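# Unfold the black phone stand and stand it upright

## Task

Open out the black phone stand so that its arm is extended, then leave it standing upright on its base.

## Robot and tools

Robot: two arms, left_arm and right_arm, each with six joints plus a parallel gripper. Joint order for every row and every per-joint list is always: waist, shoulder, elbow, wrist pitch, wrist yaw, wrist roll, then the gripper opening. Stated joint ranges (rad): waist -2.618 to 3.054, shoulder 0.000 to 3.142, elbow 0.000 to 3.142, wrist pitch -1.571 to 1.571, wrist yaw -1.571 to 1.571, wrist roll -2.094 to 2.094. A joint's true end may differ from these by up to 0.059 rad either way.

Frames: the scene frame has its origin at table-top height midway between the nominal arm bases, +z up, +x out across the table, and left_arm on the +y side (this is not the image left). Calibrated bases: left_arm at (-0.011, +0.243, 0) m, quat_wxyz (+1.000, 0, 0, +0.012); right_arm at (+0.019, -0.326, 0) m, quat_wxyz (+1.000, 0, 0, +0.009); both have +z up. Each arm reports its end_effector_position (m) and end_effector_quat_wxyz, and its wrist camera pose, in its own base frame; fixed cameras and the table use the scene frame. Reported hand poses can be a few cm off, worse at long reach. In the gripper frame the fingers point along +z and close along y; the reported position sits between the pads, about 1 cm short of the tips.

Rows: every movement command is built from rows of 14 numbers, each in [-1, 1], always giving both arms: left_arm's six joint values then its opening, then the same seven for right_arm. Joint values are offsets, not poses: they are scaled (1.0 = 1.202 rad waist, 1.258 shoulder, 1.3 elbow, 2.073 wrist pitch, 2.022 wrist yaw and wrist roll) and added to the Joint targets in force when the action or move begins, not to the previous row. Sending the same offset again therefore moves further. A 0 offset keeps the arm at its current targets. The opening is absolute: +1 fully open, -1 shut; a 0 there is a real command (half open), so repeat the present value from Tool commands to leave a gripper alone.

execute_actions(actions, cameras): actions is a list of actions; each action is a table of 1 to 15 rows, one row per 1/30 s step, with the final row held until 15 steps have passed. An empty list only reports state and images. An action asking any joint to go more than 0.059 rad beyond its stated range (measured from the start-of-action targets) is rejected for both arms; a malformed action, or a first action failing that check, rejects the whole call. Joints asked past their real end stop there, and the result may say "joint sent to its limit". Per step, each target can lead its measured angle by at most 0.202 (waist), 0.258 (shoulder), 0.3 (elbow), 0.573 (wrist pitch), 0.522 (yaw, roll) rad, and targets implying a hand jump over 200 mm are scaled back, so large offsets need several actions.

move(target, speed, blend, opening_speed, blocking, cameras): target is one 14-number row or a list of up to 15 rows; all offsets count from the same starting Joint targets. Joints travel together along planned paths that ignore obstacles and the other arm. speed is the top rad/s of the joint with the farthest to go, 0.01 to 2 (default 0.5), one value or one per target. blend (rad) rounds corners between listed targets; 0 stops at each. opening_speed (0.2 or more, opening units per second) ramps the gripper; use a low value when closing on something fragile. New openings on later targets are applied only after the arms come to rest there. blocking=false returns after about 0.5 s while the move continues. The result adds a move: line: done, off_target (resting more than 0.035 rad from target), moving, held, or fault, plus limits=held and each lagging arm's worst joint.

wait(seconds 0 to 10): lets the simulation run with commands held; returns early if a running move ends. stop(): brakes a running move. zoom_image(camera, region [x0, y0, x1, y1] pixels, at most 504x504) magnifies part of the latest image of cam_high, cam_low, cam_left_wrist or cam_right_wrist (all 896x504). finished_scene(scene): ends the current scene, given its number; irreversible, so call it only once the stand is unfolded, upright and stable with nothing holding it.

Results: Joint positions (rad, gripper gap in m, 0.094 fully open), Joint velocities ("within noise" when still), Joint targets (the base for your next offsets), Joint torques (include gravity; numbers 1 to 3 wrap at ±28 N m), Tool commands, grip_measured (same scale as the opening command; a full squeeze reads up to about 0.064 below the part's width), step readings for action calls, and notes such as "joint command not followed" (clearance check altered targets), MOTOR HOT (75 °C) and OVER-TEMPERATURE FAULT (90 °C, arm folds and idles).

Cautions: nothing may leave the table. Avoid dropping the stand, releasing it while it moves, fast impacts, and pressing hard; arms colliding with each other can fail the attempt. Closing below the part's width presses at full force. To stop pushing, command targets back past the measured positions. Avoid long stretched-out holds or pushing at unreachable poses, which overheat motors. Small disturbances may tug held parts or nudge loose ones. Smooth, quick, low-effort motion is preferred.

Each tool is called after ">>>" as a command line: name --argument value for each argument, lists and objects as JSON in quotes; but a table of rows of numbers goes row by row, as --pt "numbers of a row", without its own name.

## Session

Scene 1 done. On to scene 2.

>>> execute_actions --actions '[]'

>>> zoom_image --camera "cam_high" --region '[370, 60, 640, 420]'

>>> zoom_image --camera "cam_low" --region '[240, 200, 744, 504]'

Scene clock: 0.00 s.
left_arm: end_effector_position=(+0.1883, -0.2346, +0.3121) grip_measured=+1.000 end_effector_quat_wxyz=(+0.327, +0.519, +0.790, +0.016) | right_arm: end_effector_position=(+0.0270, -0.1833, +0.1096) grip_measured=+1.000 end_effector_quat_wxyz=(+0.187, +0.714, +0.651, -0.179)
Joint positions: left_arm=[-1.094 1.305 1.64 -1.317 -0.336 0.17 0.094] | right_arm=[-1.28 0.687 0.604 -0.987 0.156 0.343 0.094]
Joint velocities: within noise
Joint torques (N m): no reading
Motor temperatures (°C): left_arm=[24 25 29 25 24 24 23] | right_arm=[25 28 25 24 23 24 24]
Heat: left arm: 29 °C; right arm: 28 °C.
Joint targets: left_arm=[-1.094 1.295 1.655 -1.302 -0.342 0.167] | right_arm=[-1.280 0.680 0.611 -0.987 0.160 0.344]
Tool commands: left_gripper/opening=+1.0 right_gripper/opening=+1.0

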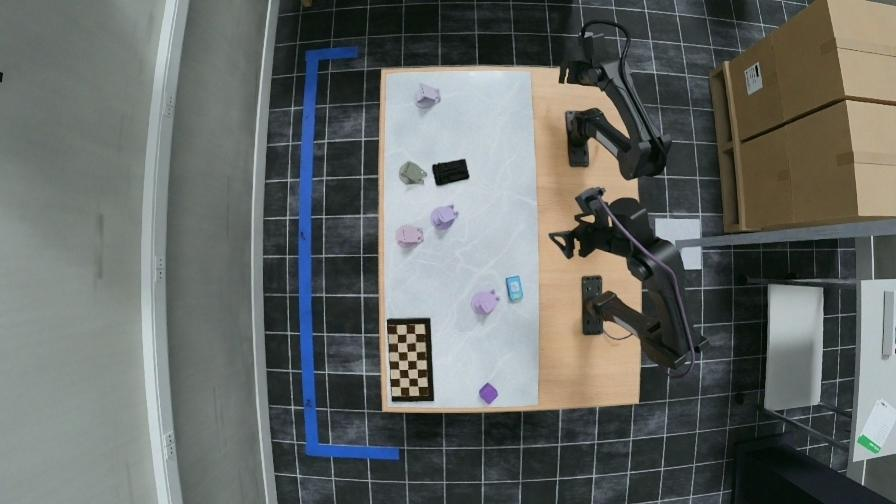

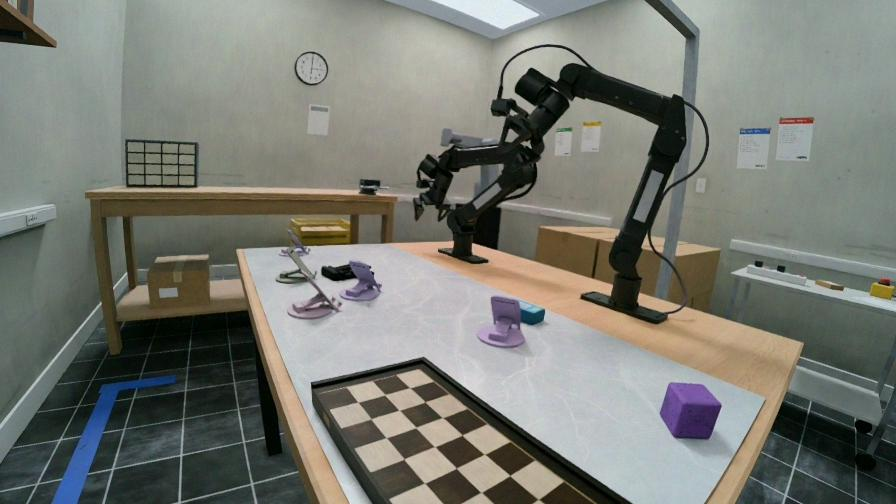

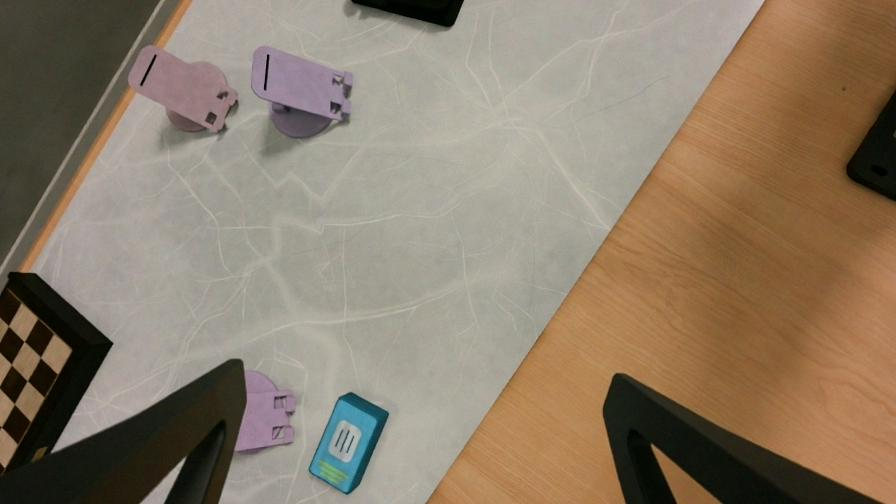

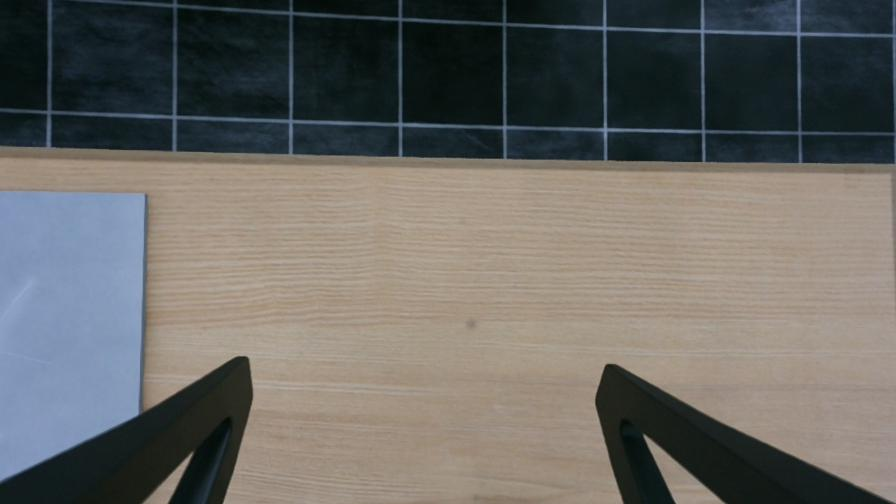

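Scaled by 1.400.

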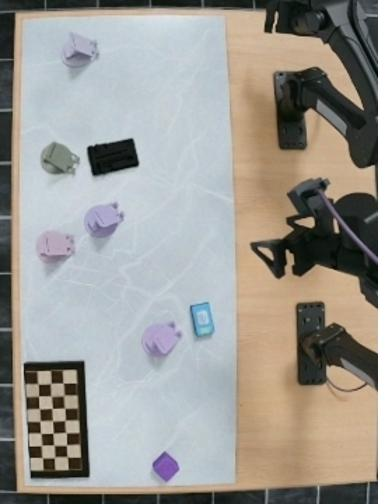

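Scaled by 1.000.

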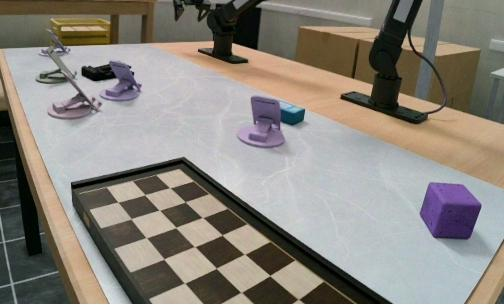

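>>> zoom_image --camera "cam_high" --region '[400, 130, 500, 210]'

>>> zoom_image --camera "cam_low" --region '[290, 240, 400, 310]'

Scaled by 5.040.

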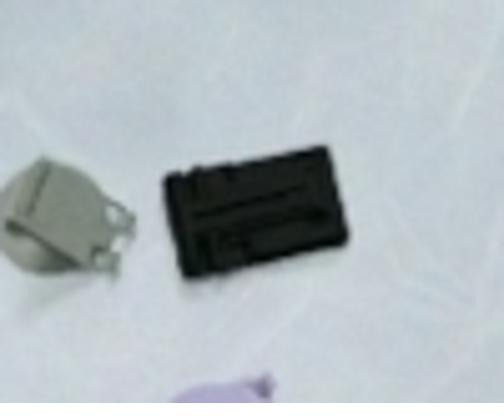

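Scaled by 4.582.

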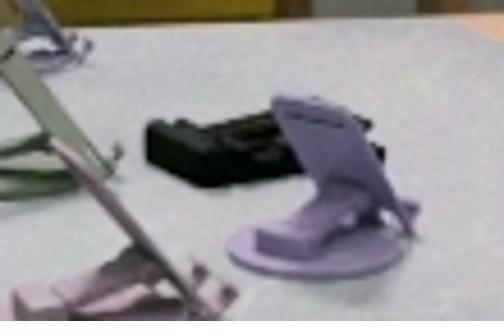

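>>> move --pt "0 0 0 0 0 0 1 0.15 0.35 0.4 0.012 -0.04 -0.08 0.9" --pt "0 0 0 0 0 0 1 0.95 0.725 0.67 0.024 -0.079 -0.17 0.9" --speed 0.9 --blend 0.15 --cameras '["cam_low"]'

>>> move --target '[0,0,0,0,0,0,1, 0.29,0,0,0,0,0,0.9]' --speed 0.6

Scene clock: 16.07 s.
left_arm: end_effector_position=(+0.1883, -0.2346, +0.3121) grip_measured=+1.000 end_effector_quat_wxyz=(+0.327, +0.519, +0.790, +0.016) | right_arm: end_effector_position=(+0.3874, -0.0517, +0.1900) grip_measured=+0.901 end_effector_quat_wxyz=(+0.242, +0.070, +0.968, -0.015)
Joint positions: left_arm=[-1.094 1.305 1.64 -1.317 -0.336 0.17 0.094] | right_arm=[-0.135 1.584 1.45 -0.948 0 0.009 0.089]
Joint velocities: within noise
Joint torques (N m): left_arm=[-0.05 -4.63 6.86 1.17 -0.2 -0.04] | right_arm=[-0.34 -7.58 8.55 1.17 -0.02 -0.12]
Motor temperatures (°C): left_arm=[24 26 30 27 24 24 23] | right_arm=[25 28 26 25 23 24 24]
Heat: left arm: 30 °C; right arm: 28 °C.
Joint targets: left_arm=[-1.094 1.295 1.655 -1.302 -0.342 0.167] | right_arm=[-0.138 1.592 1.482 -0.937 0.000 0.000]
move: done
Images, in order (width x height): cam_low 896x504.

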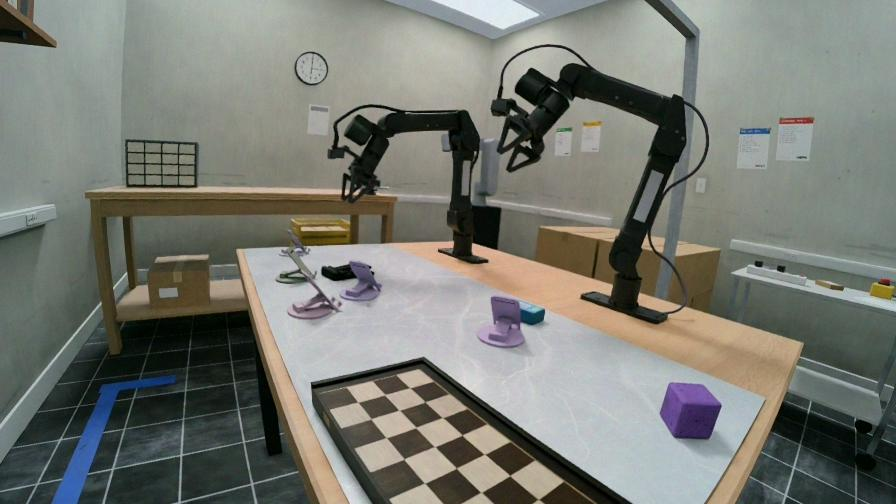

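Scene clock: 17.07 s.
left_arm: end_effector_position=(+0.1883, -0.2346, +0.3121) grip_measured=+1.000 end_effector_quat_wxyz=(+0.327, +0.519, +0.790, +0.016) | right_arm: end_effector_position=(+0.3820, +0.0827, +0.1900) grip_measured=+0.901 end_effector_quat_wxyz=(+0.241, -0.098, +0.965, +0.027)
Joint positions: left_arm=[-1.094 1.305 1.64 -1.317 -0.336 0.17 0.094] | right_arm=[0.21 1.584 1.45 -0.948 -0.001 0.007 0.089]
Joint velocities: within noise
Joint torques (N m): left_arm=[-0.06 -4.62 6.83 1.18 -0.22 -0.02] | right_arm=[0.1 -7.47 8.54 1.08 0.01 -0.09]
Motor temperatures (°C): left_arm=[24 26 30 27 24 24 23] | right_arm=[25 28 27 25 23 24 24]
Heat: left arm: 30 °C; right arm: 28 °C.
Joint targets: left_arm=[-1.094 1.295 1.655 -1.302 -0.342 0.167] | right_arm=[0.210 1.592 1.482 -0.937 0.000 0.000]
move: done

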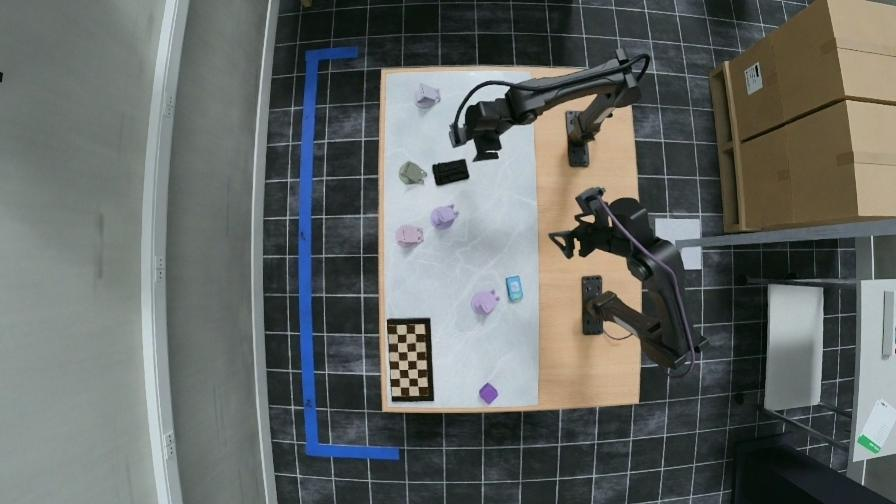

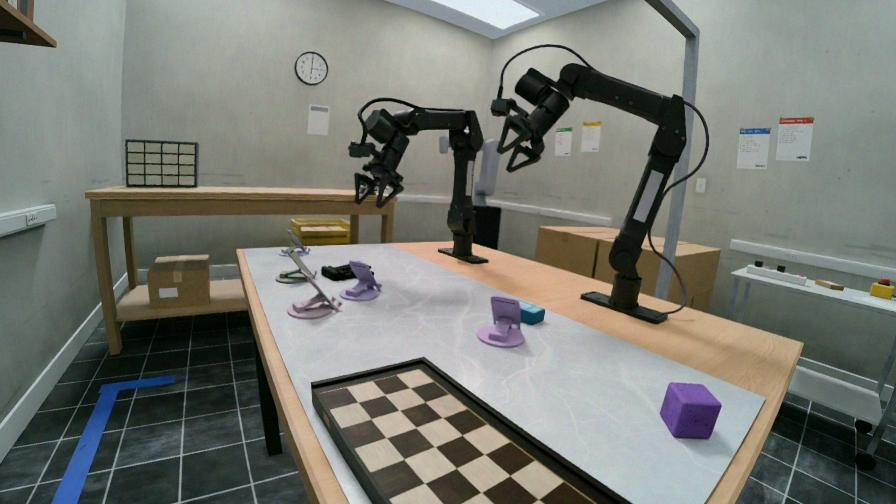

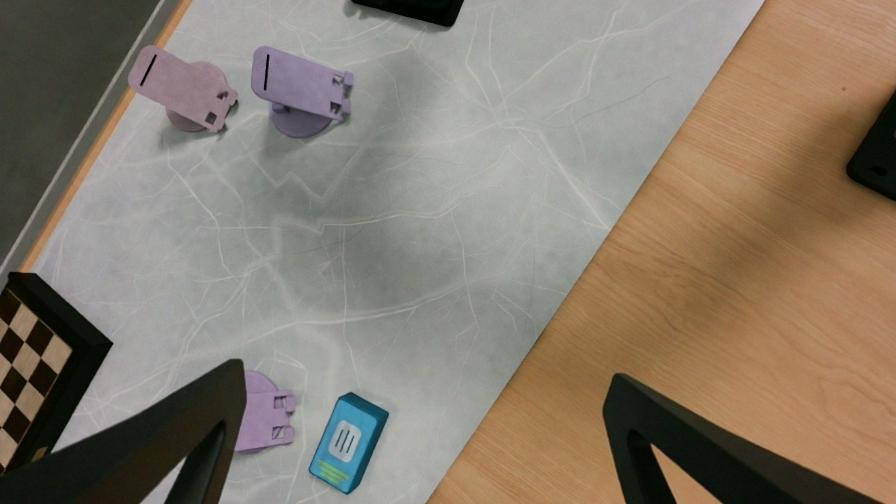

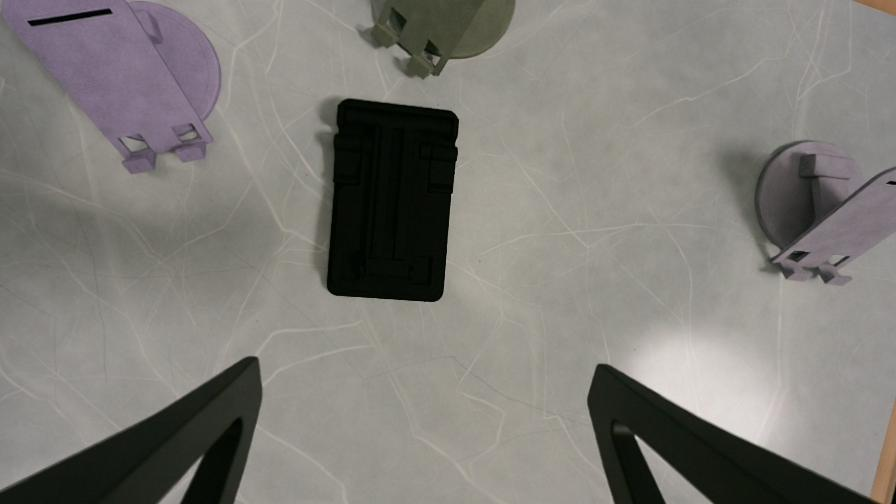

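>>> zoom_image --camera "cam_right_wrist" --region '[300, 80, 500, 320]'

Scaled by 2.100.

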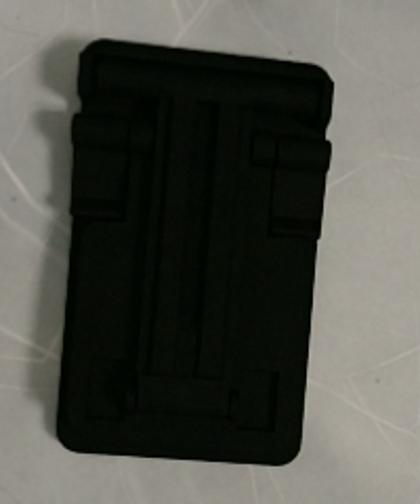

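>>> move --target '[0,0,0,0,0,0,1, -0.0017,0.3408,0.1037,0.1416,0,0,1]' --speed 0.7 --cameras '["cam_right_wrist","cam_high"]'

>>> zoom_image --camera "cam_right_wrist" --region '[250, 100, 650, 500]'

Scene clock: 67.03 s.
left_arm: end_effector_position=(+0.1883, -0.2346, +0.3121) grip_measured=+1.000 end_effector_quat_wxyz=(+0.327, +0.519, +0.790, +0.016) | right_arm: end_effector_position=(+0.4849, +0.1047, +0.0904) grip_measured=+0.999 end_effector_quat_wxyz=(+0.238, -0.098, +0.966, +0.027)
Joint positions: left_arm=[-1.094 1.305 1.64 -1.317 -0.336 0.17 0.094] | right_arm=[0.21 2.013 1.586 -0.662 -0.001 0.007 0.094]
Joint velocities: within noise
Joint torques (N m): left_arm=[0.01 -4.6 6.8 1.16 -0.23 -0.02] | right_arm=[-0.18 -12.07 8.23 1.16 0.03 -0.11]
Motor temperatures (°C): left_arm=[24 27 31 29 24 24 23] | right_arm=[25 30 33 27 23 24 24]
Heat: left arm: 31 °C; right arm: 33 °C.
Joint targets: left_arm=[-1.094 1.295 1.655 -1.302 -0.342 0.167] | right_arm=[0.208 2.021 1.617 -0.644 0.000 0.000]
move: done
Images, in order (width x height): cam_high 896x504, cam_right_wrist 896x504.

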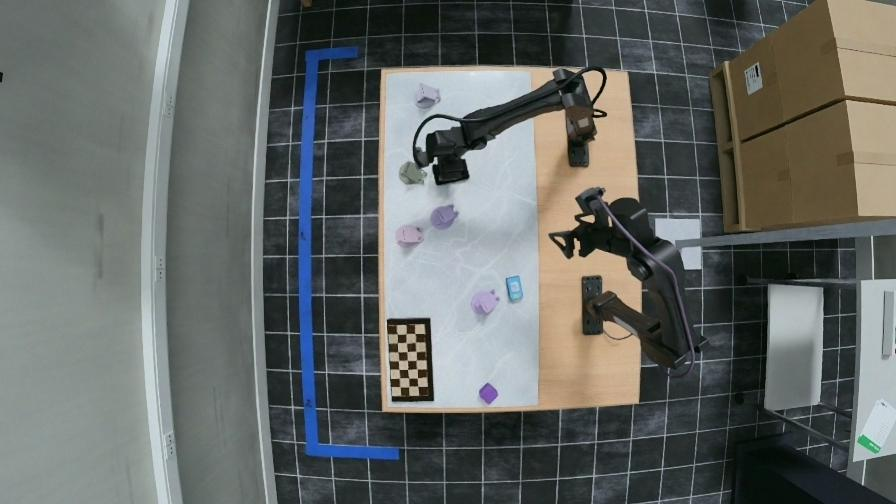

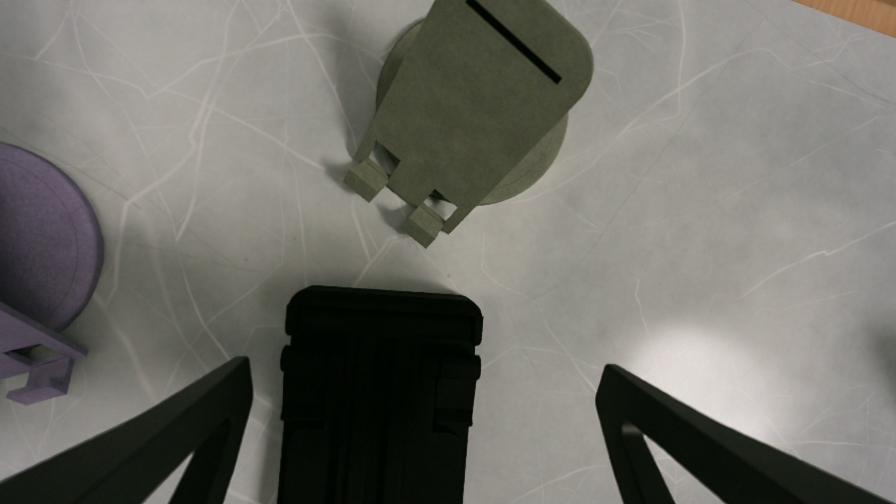

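Scaled by 1.260.

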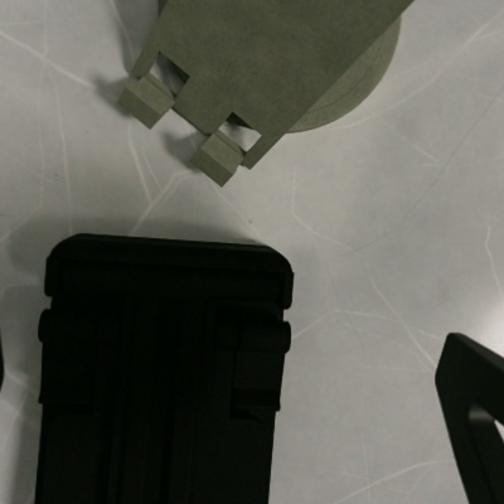

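>>> move --target '[0,0,0,0,0,0,1, 0.0376,0.0351,-0.0746,0.0685,0.0107,0.0185,1]' --speed 0.3 --cameras '["cam_right_wrist","cam_low"]'

>>> zoom_image --camera "cam_low" --region '[290, 200, 400, 300]'

Scene clock: 84.37 s.
left_arm: end_effector_position=(+0.1883, -0.2346, +0.3121) grip_measured=+1.000 end_effector_quat_wxyz=(+0.327, +0.519, +0.790, +0.016) | right_arm: end_effector_position=(+0.4959, +0.1241, +0.0708) grip_measured=+0.999 end_effector_quat_wxyz=(+0.263, -0.104, +0.959, +0.029)
Joint positions: left_arm=[-1.094 1.305 1.64 -1.317 -0.336 0.17 0.094] | right_arm=[0.249 2.049 1.534 -0.519 0.016 0.028 0.094]
Joint velocities: within noise
Joint torques (N m): left_arm=[0.01 -4.63 6.84 1.18 -0.23 -0.02] | right_arm=[0.2 -11.64 4.72 1.19 0.06 0.09]
Motor temperatures (°C): left_arm=[24 27 31 30 24 24 23] | right_arm=[25 33 30 27 23 24 24]
Heat: left arm: 31 °C; right arm: 33 °C.
Joint targets: left_arm=[-1.094 1.295 1.655 -1.302 -0.342 0.167] | right_arm=[0.253 2.066 1.520 -0.502 0.021 0.037]
move: done
Images, in order (width x height): cam_low 896x504, cam_right_wrist 896x504.

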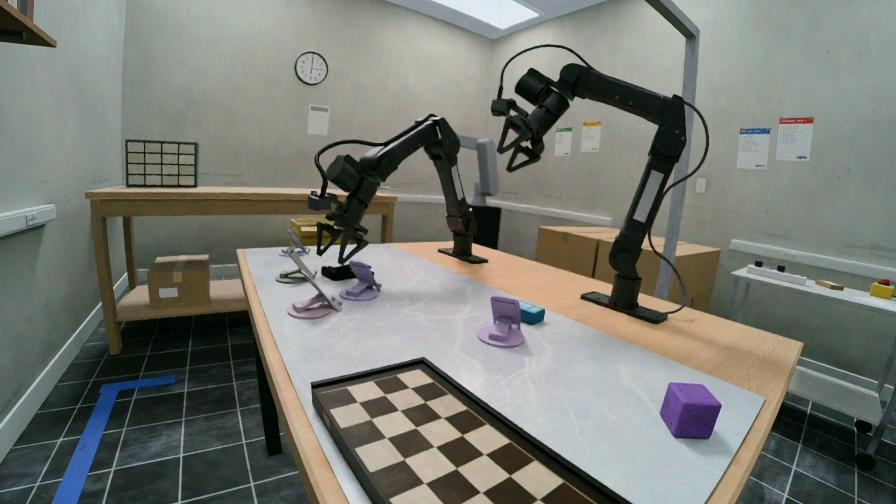

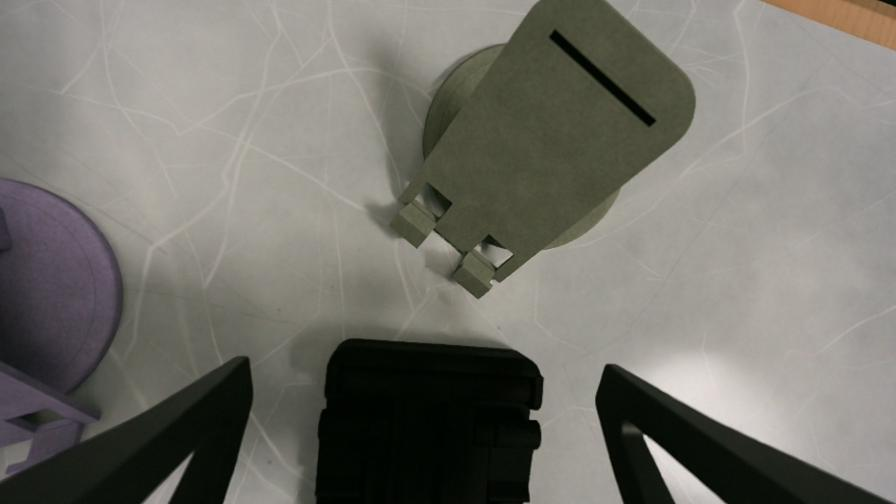

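Scaled by 4.582.

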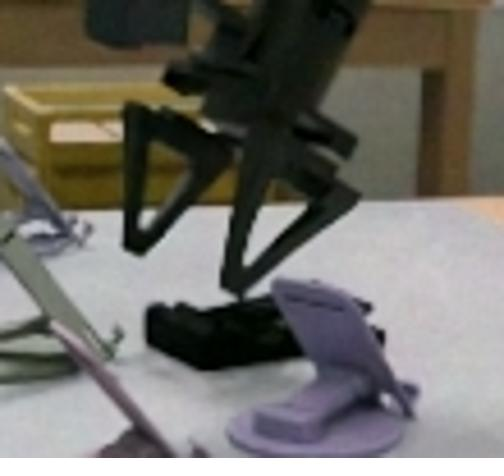

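>>> move --target '[0,0,0,0,0,0,1, -0.0025,0.0446,-0.07,0.0711,0,0,1]' --speed 0.2 --cameras '["cam_right_wrist","cam_low"]'

>>> zoom_image --camera "cam_low" --region '[290, 200, 400, 300]'

Scene clock: 93.13 s.
left_arm: end_effector_position=(+0.1883, -0.2346, +0.3121) grip_measured=+1.000 end_effector_quat_wxyz=(+0.327, +0.519, +0.790, +0.016) | right_arm: end_effector_position=(+0.4973, +0.1244, +0.0321) grip_measured=+0.999 end_effector_quat_wxyz=(+0.267, -0.104, +0.958, +0.029)
Joint positions: left_arm=[-1.094 1.305 1.64 -1.317 -0.336 0.17 0.094] | right_arm=[0.249 2.101 1.445 -0.372 0.016 0.028 0.094]
Joint velocities: within noise
Joint torques (N m): left_arm=[-0.01 -4.6 6.82 1.18 -0.22 -0.01] | right_arm=[0.24 -11.43 4.52 1.19 0.11 0.04]
Motor temperatures (°C): left_arm=[24 27 31 30 24 24 23] | right_arm=[25 34 30 28 23 24 24]
Heat: left arm: 31 °C; right arm: 34 °C.
Joint targets: left_arm=[-1.094 1.295 1.655 -1.302 -0.342 0.167] | right_arm=[0.250 2.122 1.429 -0.354 0.021 0.037]
move: done
Images, in order (width x height): cam_low 896x504, cam_right_wrist 896x504.

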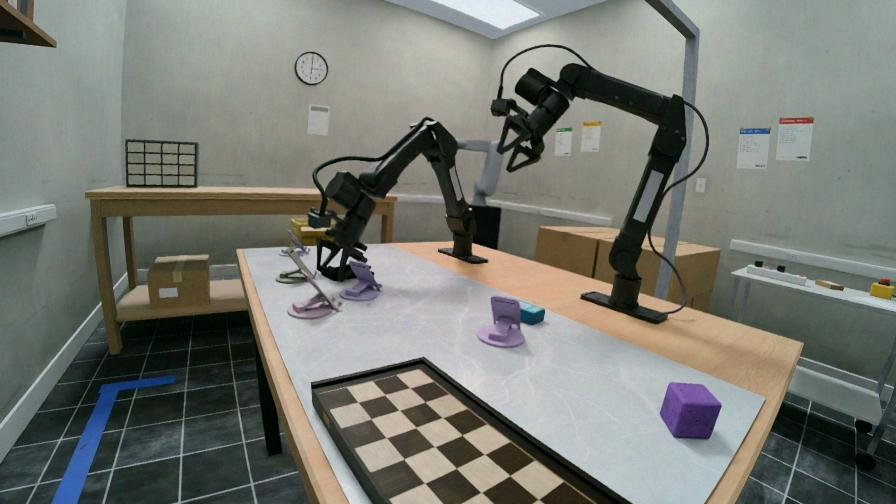

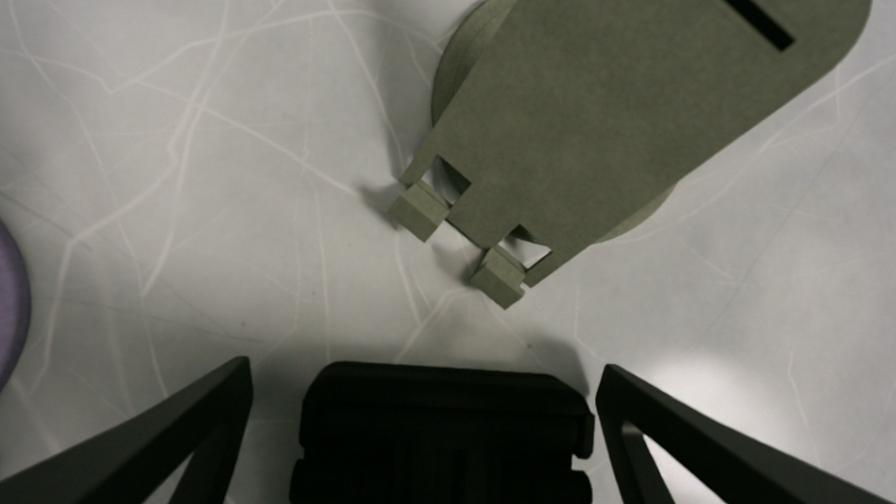

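Scaled by 4.582.

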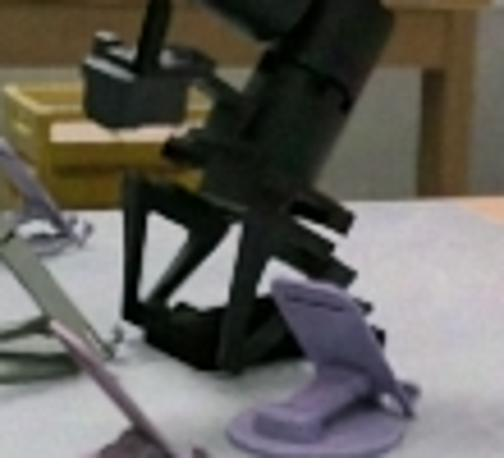

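>>> move --pt "0 0 0 0 0 0 1 -0.0085 0.009 -0.013 0.012 0 0 1" --pt "0 0 0 0 0 0 1 -0.0085 0.009 -0.013 0.012 0 0 0.2" --speed 0.15 --opening_speed 0.6 --cameras '["cam_right_wrist"]'

Scene clock: 99.10 s.
left_arm: end_effector_position=(+0.1883, -0.2346, +0.3121) grip_measured=+1.000 end_effector_quat_wxyz=(+0.327, +0.519, +0.790, +0.016) | right_arm: end_effector_position=(+0.5003, +0.1250, +0.0298) grip_measured=+0.491 end_effector_quat_wxyz=(+0.275, -0.103, +0.956, +0.030)
Joint positions: left_arm=[-1.094 1.305 1.64 -1.317 -0.336 0.17 0.094] | right_arm=[0.249 2.106 1.436 -0.341 0.017 0.03 0.07]
Joint velocities: within noise
Joint torques (N m): left_arm=[0.06 -4.57 6.89 1.18 -0.2 -0.01] | right_arm=[-0.75 -10.78 4.05 1.15 0.12 0.03]
Motor temperatures (°C): left_arm=[24 27 31 30 24 24 23] | right_arm=[25 33 29 28 23 24 24]
Heat: left arm: 31 °C; right arm: 33 °C.
Joint targets: left_arm=[-1.094 1.295 1.655 -1.302 -0.342 0.167] | right_arm=[0.240 2.133 1.412 -0.330 0.021 0.037]
move: done
Images, in order (width x height): cam_right_wrist 896x504.

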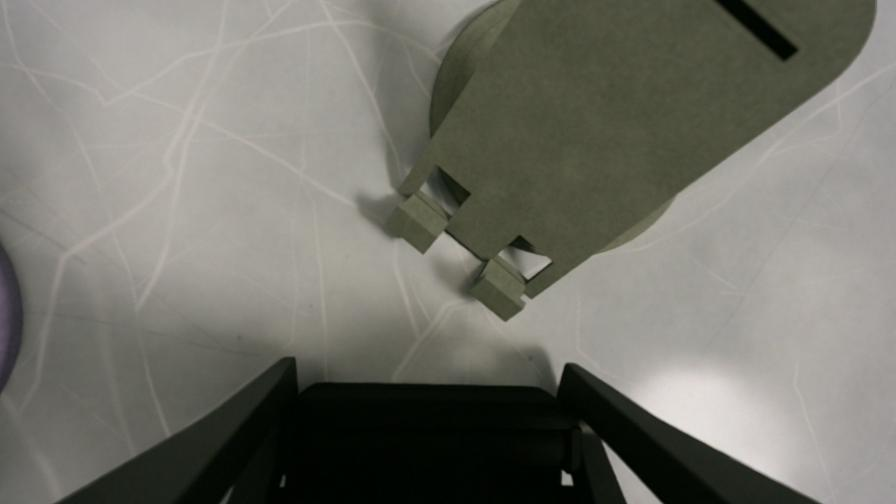

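>>> move --target '[0,0,0,0,0,0,1, 0.0075,-0.081,0.126,-0.104,0,0,0.2]' --speed 0.25 --cameras '["cam_right_wrist","cam_low"]'

>>> zoom_image --camera "cam_low" --region '[290, 200, 400, 300]'

Scene clock: 116.30 s.
left_arm: end_effector_position=(+0.1883, -0.2346, +0.3121) grip_measured=+1.000 end_effector_quat_wxyz=(+0.327, +0.519, +0.790, +0.016) | right_arm: end_effector_position=(+0.4962, +0.1239, +0.0676) grip_measured=+0.491 end_effector_quat_wxyz=(+0.257, -0.103, +0.960, +0.028)
Joint positions: left_arm=[-1.094 1.305 1.64 -1.317 -0.336 0.17 0.094] | right_arm=[0.249 2.062 1.547 -0.532 0.017 0.03 0.07]
Joint velocities: within noise
Joint torques (N m): left_arm=[-0.06 -4.62 6.83 1.18 -0.22 -0.01] | right_arm=[-0.12 -16.08 7.91 0.95 0.08 0.04]
Motor temperatures (°C): left_arm=[24 27 31 30 24 24 23] | right_arm=[25 33 28 28 23 24 25]
Heat: left arm: 31 °C; right arm: 33 °C.
Joint targets: left_arm=[-1.094 1.295 1.655 -1.302 -0.342 0.167] | right_arm=[0.249 2.031 1.576 -0.545 0.021 0.037]
move: done
Images, in order (width x height): cam_low 896x504, cam_right_wrist 896x504.

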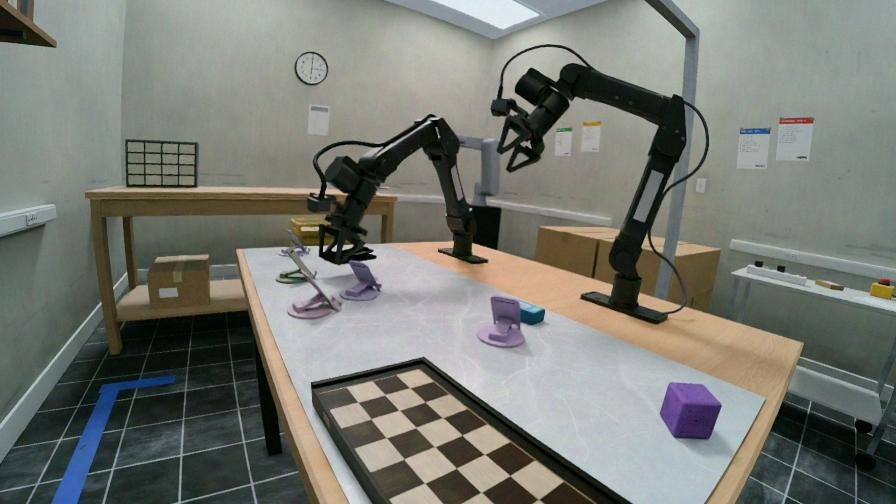

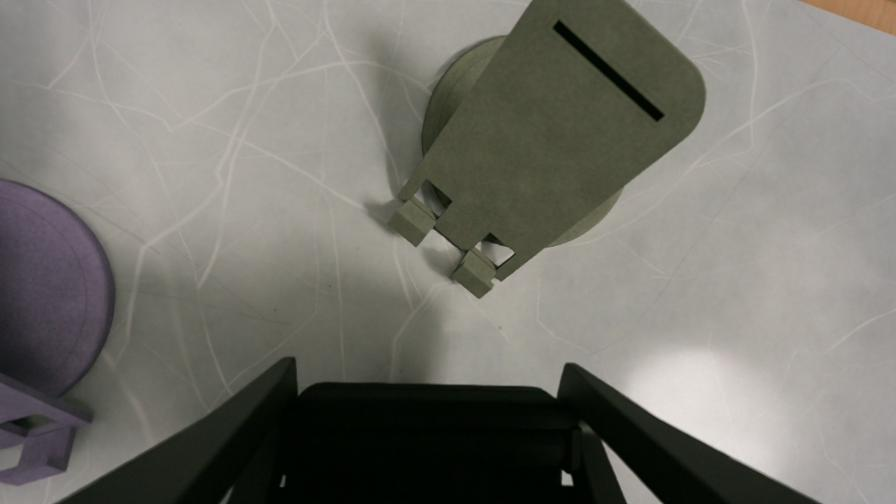

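Scaled by 4.582.

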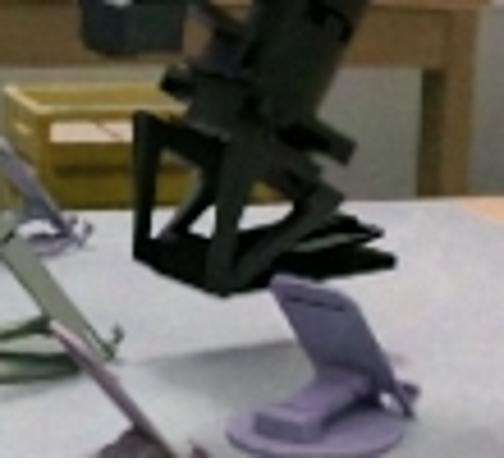

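>>> move --target '[0,0,0,0,0,0,1, 0.2704,-0.001,0,-0.160,-0.264,-0.5747,0.2]' --speed 0.5 --cameras '["cam_right_wrist","cam_low","cam_high"]'

>>> zoom_image --camera "cam_low" --region '[380, 200, 500, 320]'

Scene clock: 134.77 s.
left_arm: end_effector_position=(+0.1883, -0.2346, +0.3121) grip_measured=+1.000 end_effector_quat_wxyz=(+0.327, +0.519, +0.790, +0.016) | right_arm: end_effector_position=(+0.3179, +0.3050, +0.0599) grip_measured=+0.491 end_effector_quat_wxyz=(-0.158, +0.737, -0.624, -0.207)
Joint positions: left_arm=[-1.094 1.305 1.64 -1.317 -0.336 0.17 0.094] | right_arm=[0.571 2.062 1.547 -0.856 -0.49 -1.115 0.07]
Joint velocities: within noise
Joint torques (N m): left_arm=[-0.01 -4.6 6.82 1.16 -0.22 -0.03] | right_arm=[0.09 -15.27 7.56 0.38 -0.48 -0.12]
Motor temperatures (°C): left_arm=[24 27 31 31 24 24 23] | right_arm=[25 35 29 27 23 24 26]
Heat: left arm: 31 °C; right arm: 35 °C.
Joint targets: left_arm=[-1.094 1.295 1.655 -1.302 -0.342 0.167] | right_arm=[0.574 2.030 1.576 -0.877 -0.512 -1.125]
move: done
Images, in order (width x height): cam_high 896x504, cam_low 896x504, cam_right_wrist 896x504.

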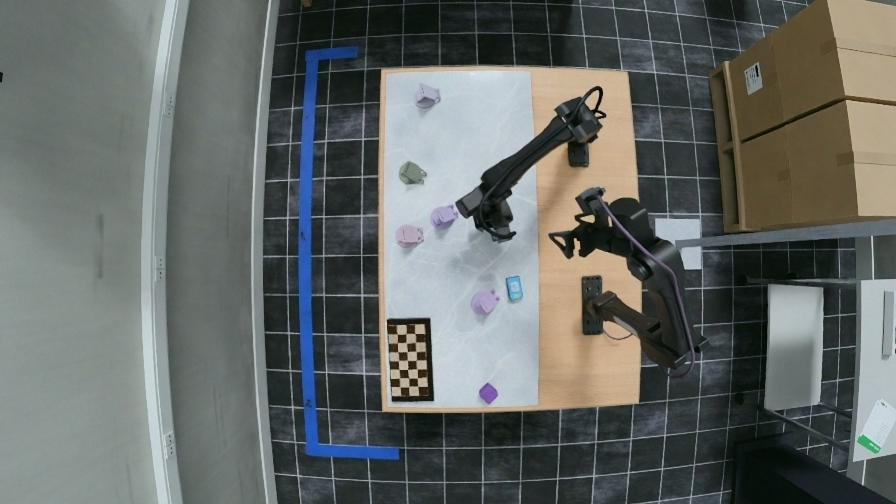

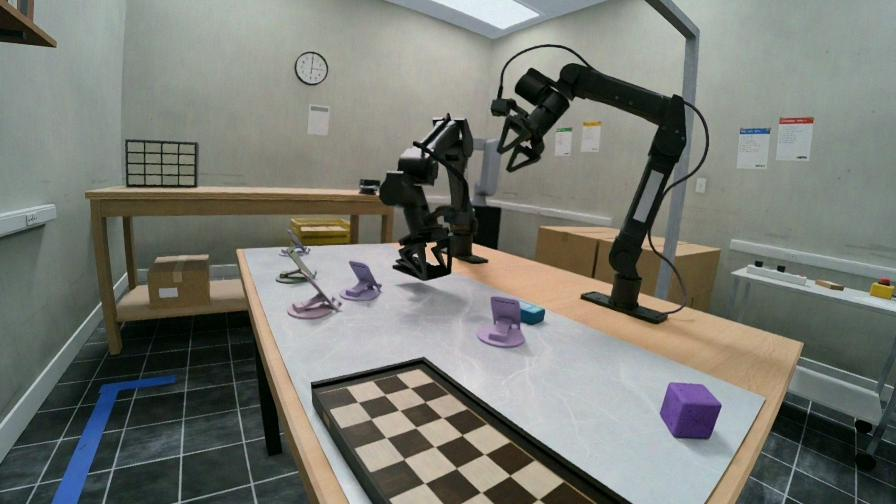

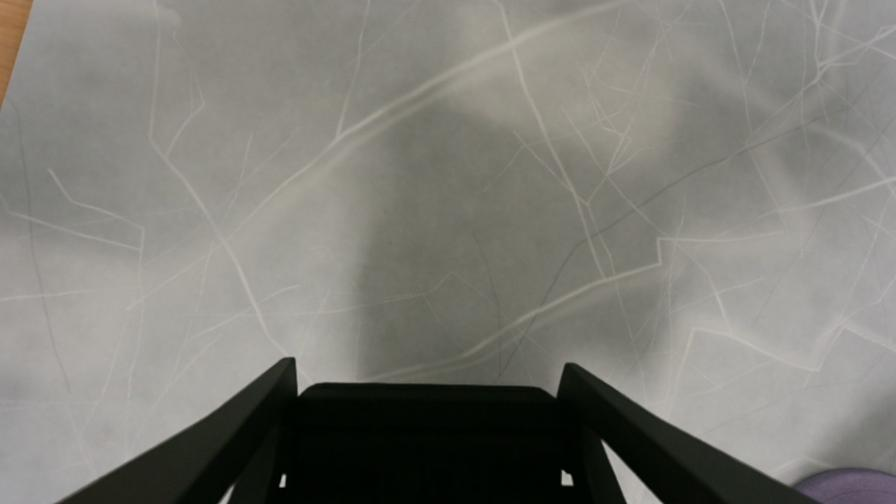

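Scaled by 4.200.

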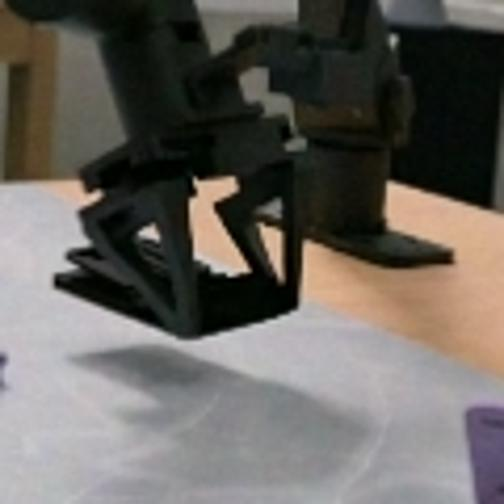

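>>> move --target '[0,0,0,0,0,0,1, 0,0.0739,-0.0908,0.0675,0,0,0.2]' --speed 0.1 --cameras '["cam_right_wrist","cam_low"]'

>>> zoom_image --camera "cam_low" --region '[380, 200, 500, 320]'

Scene clock: 146.20 s.
left_arm: end_effector_position=(+0.1883, -0.2346, +0.3121) grip_measured=+1.000 end_effector_quat_wxyz=(+0.327, +0.519, +0.790, +0.016) | right_arm: end_effector_position=(+0.3170, +0.3053, +0.0300) grip_measured=+0.491 end_effector_quat_wxyz=(-0.158, +0.737, -0.623, -0.209)
Joint positions: left_arm=[-1.094 1.305 1.64 -1.317 -0.336 0.17 0.094] | right_arm=[0.571 2.099 1.478 -0.751 -0.495 -1.118 0.07]
Joint velocities: within noise
Joint torques (N m): left_arm=[-0.02 -4.56 6.89 1.17 -0.2 -0.01] | right_arm=[0.35 -10.56 3.66 0.65 -0.41 -0.1]
Motor temperatures (°C): left_arm=[24 27 31 31 24 24 23] | right_arm=[25 35 29 27 23 24 26]
Heat: left arm: 31 °C; right arm: 35 °C.
Joint targets: left_arm=[-1.094 1.295 1.655 -1.302 -0.342 0.167] | right_arm=[0.574 2.123 1.458 -0.737 -0.513 -1.125]
move: done
Images, in order (width x height): cam_low 896x504, cam_right_wrist 896x504.

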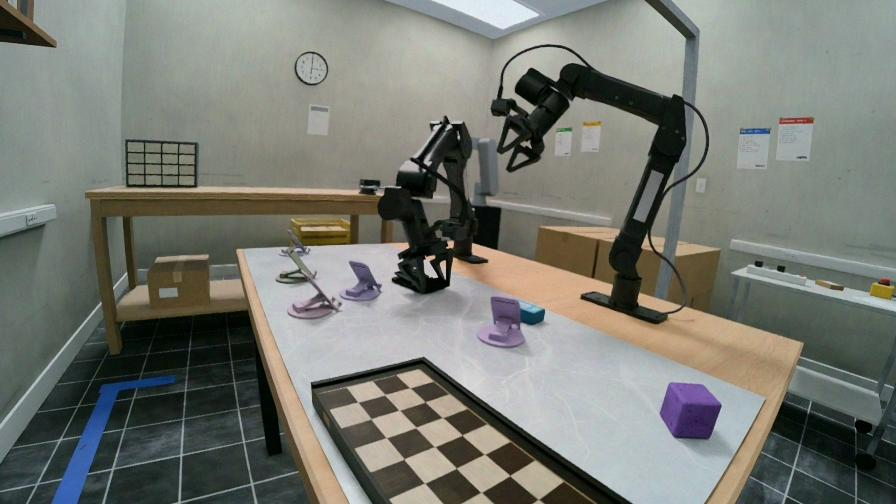

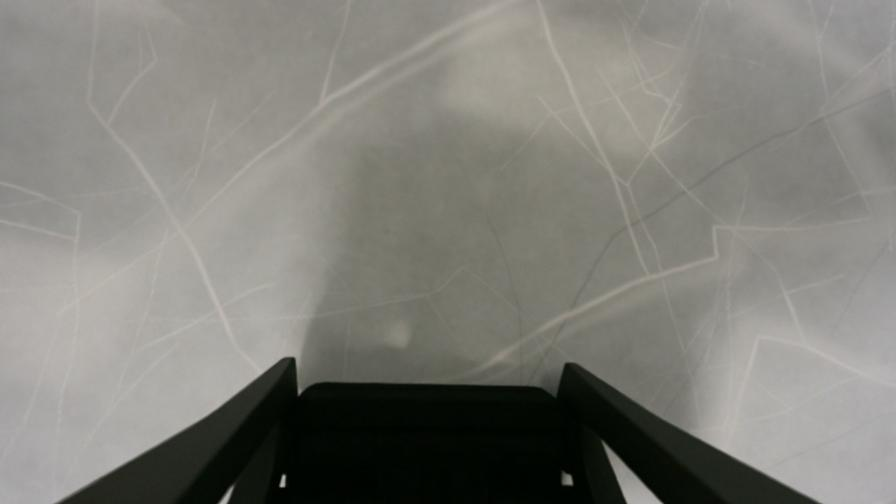

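Scaled by 4.200.

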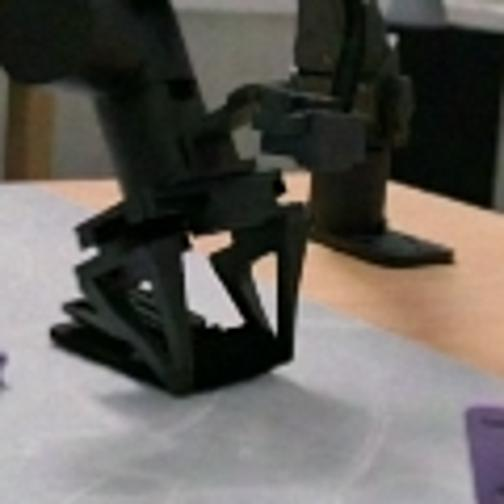

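>>> execute_actions --actions '[]'

Scene clock: 187.10 s.
left_arm: end_effector_position=(+0.1883, -0.2346, +0.3121) grip_measured=+1.000 end_effector_quat_wxyz=(+0.327, +0.519, +0.790, +0.016) | right_arm: end_effector_position=(+0.3172, +0.3054, +0.0300) grip_measured=+0.491 end_effector_quat_wxyz=(-0.158, +0.737, -0.623, -0.209)
Joint positions: left_arm=[-1.094 1.305 1.64 -1.317 -0.336 0.17 0.094] | right_arm=[0.571 2.099 1.478 -0.751 -0.495 -1.118 0.07]
Joint velocities: within noise
Joint torques (N m): left_arm=[-0.02 -4.62 6.84 1.17 -0.22 -0.03] | right_arm=[0.29 -10.54 3.82 0.72 -0.46 -0.11]
Motor temperatures (°C): left_arm=[24 27 32 31 24 24 23] | right_arm=[25 36 28 27 23 24 26]
Heat: left arm: 32 °C; right arm: 36 °C.
Joint targets: left_arm=[-1.094 1.295 1.655 -1.302 -0.342 0.167] | right_arm=[0.574 2.123 1.458 -0.737 -0.513 -1.125]
Tool commands: left_gripper/opening=+1.0 right_gripper/opening=+0.2

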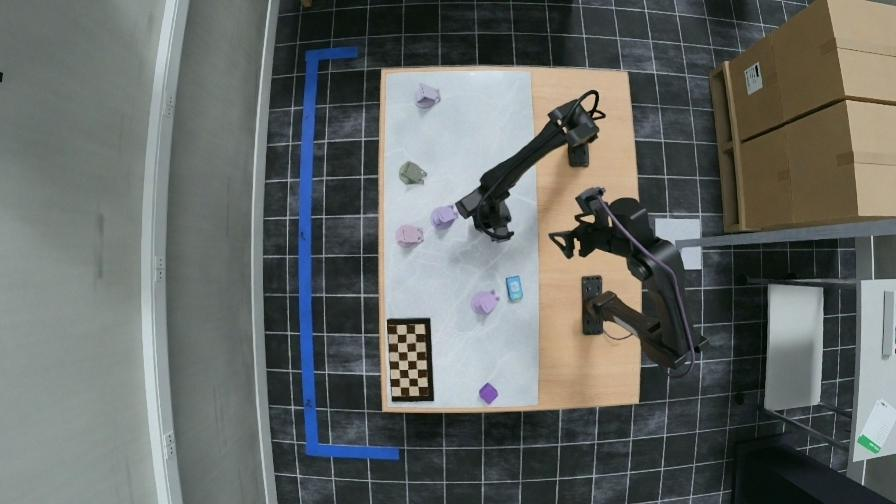

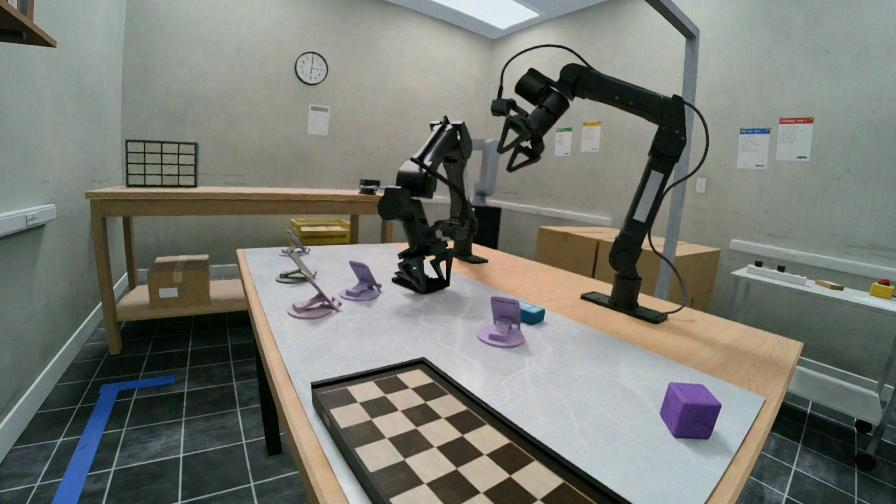

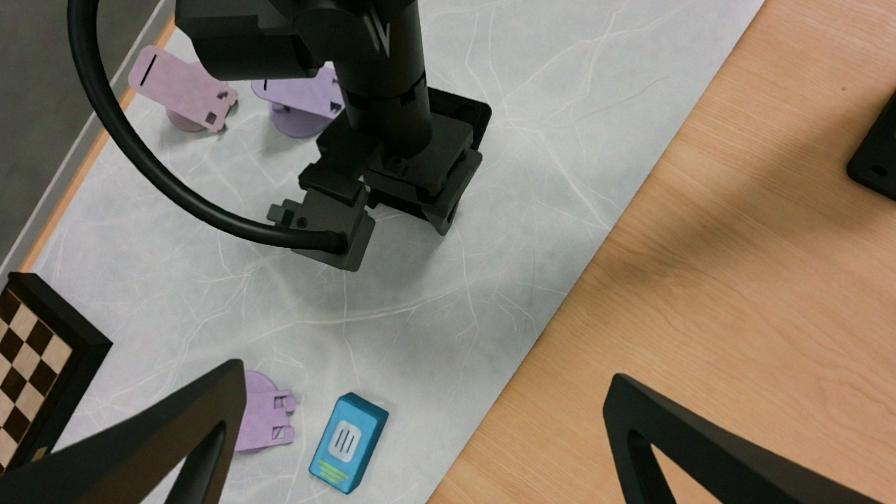

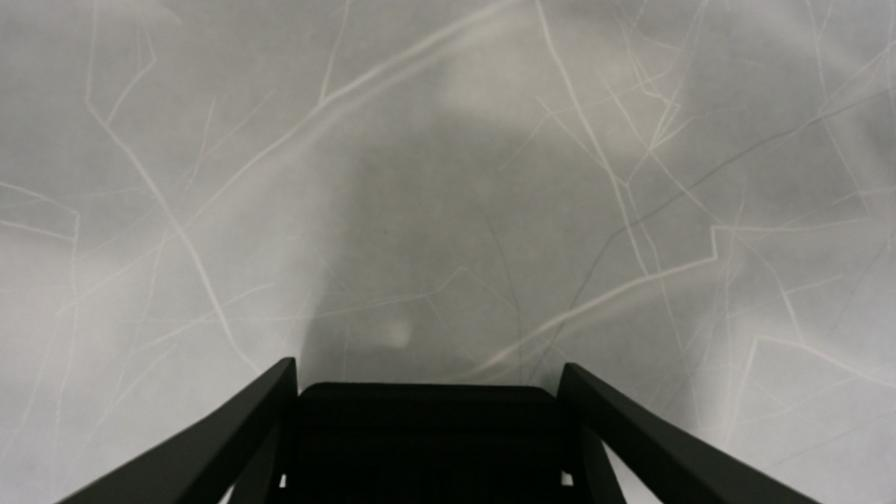

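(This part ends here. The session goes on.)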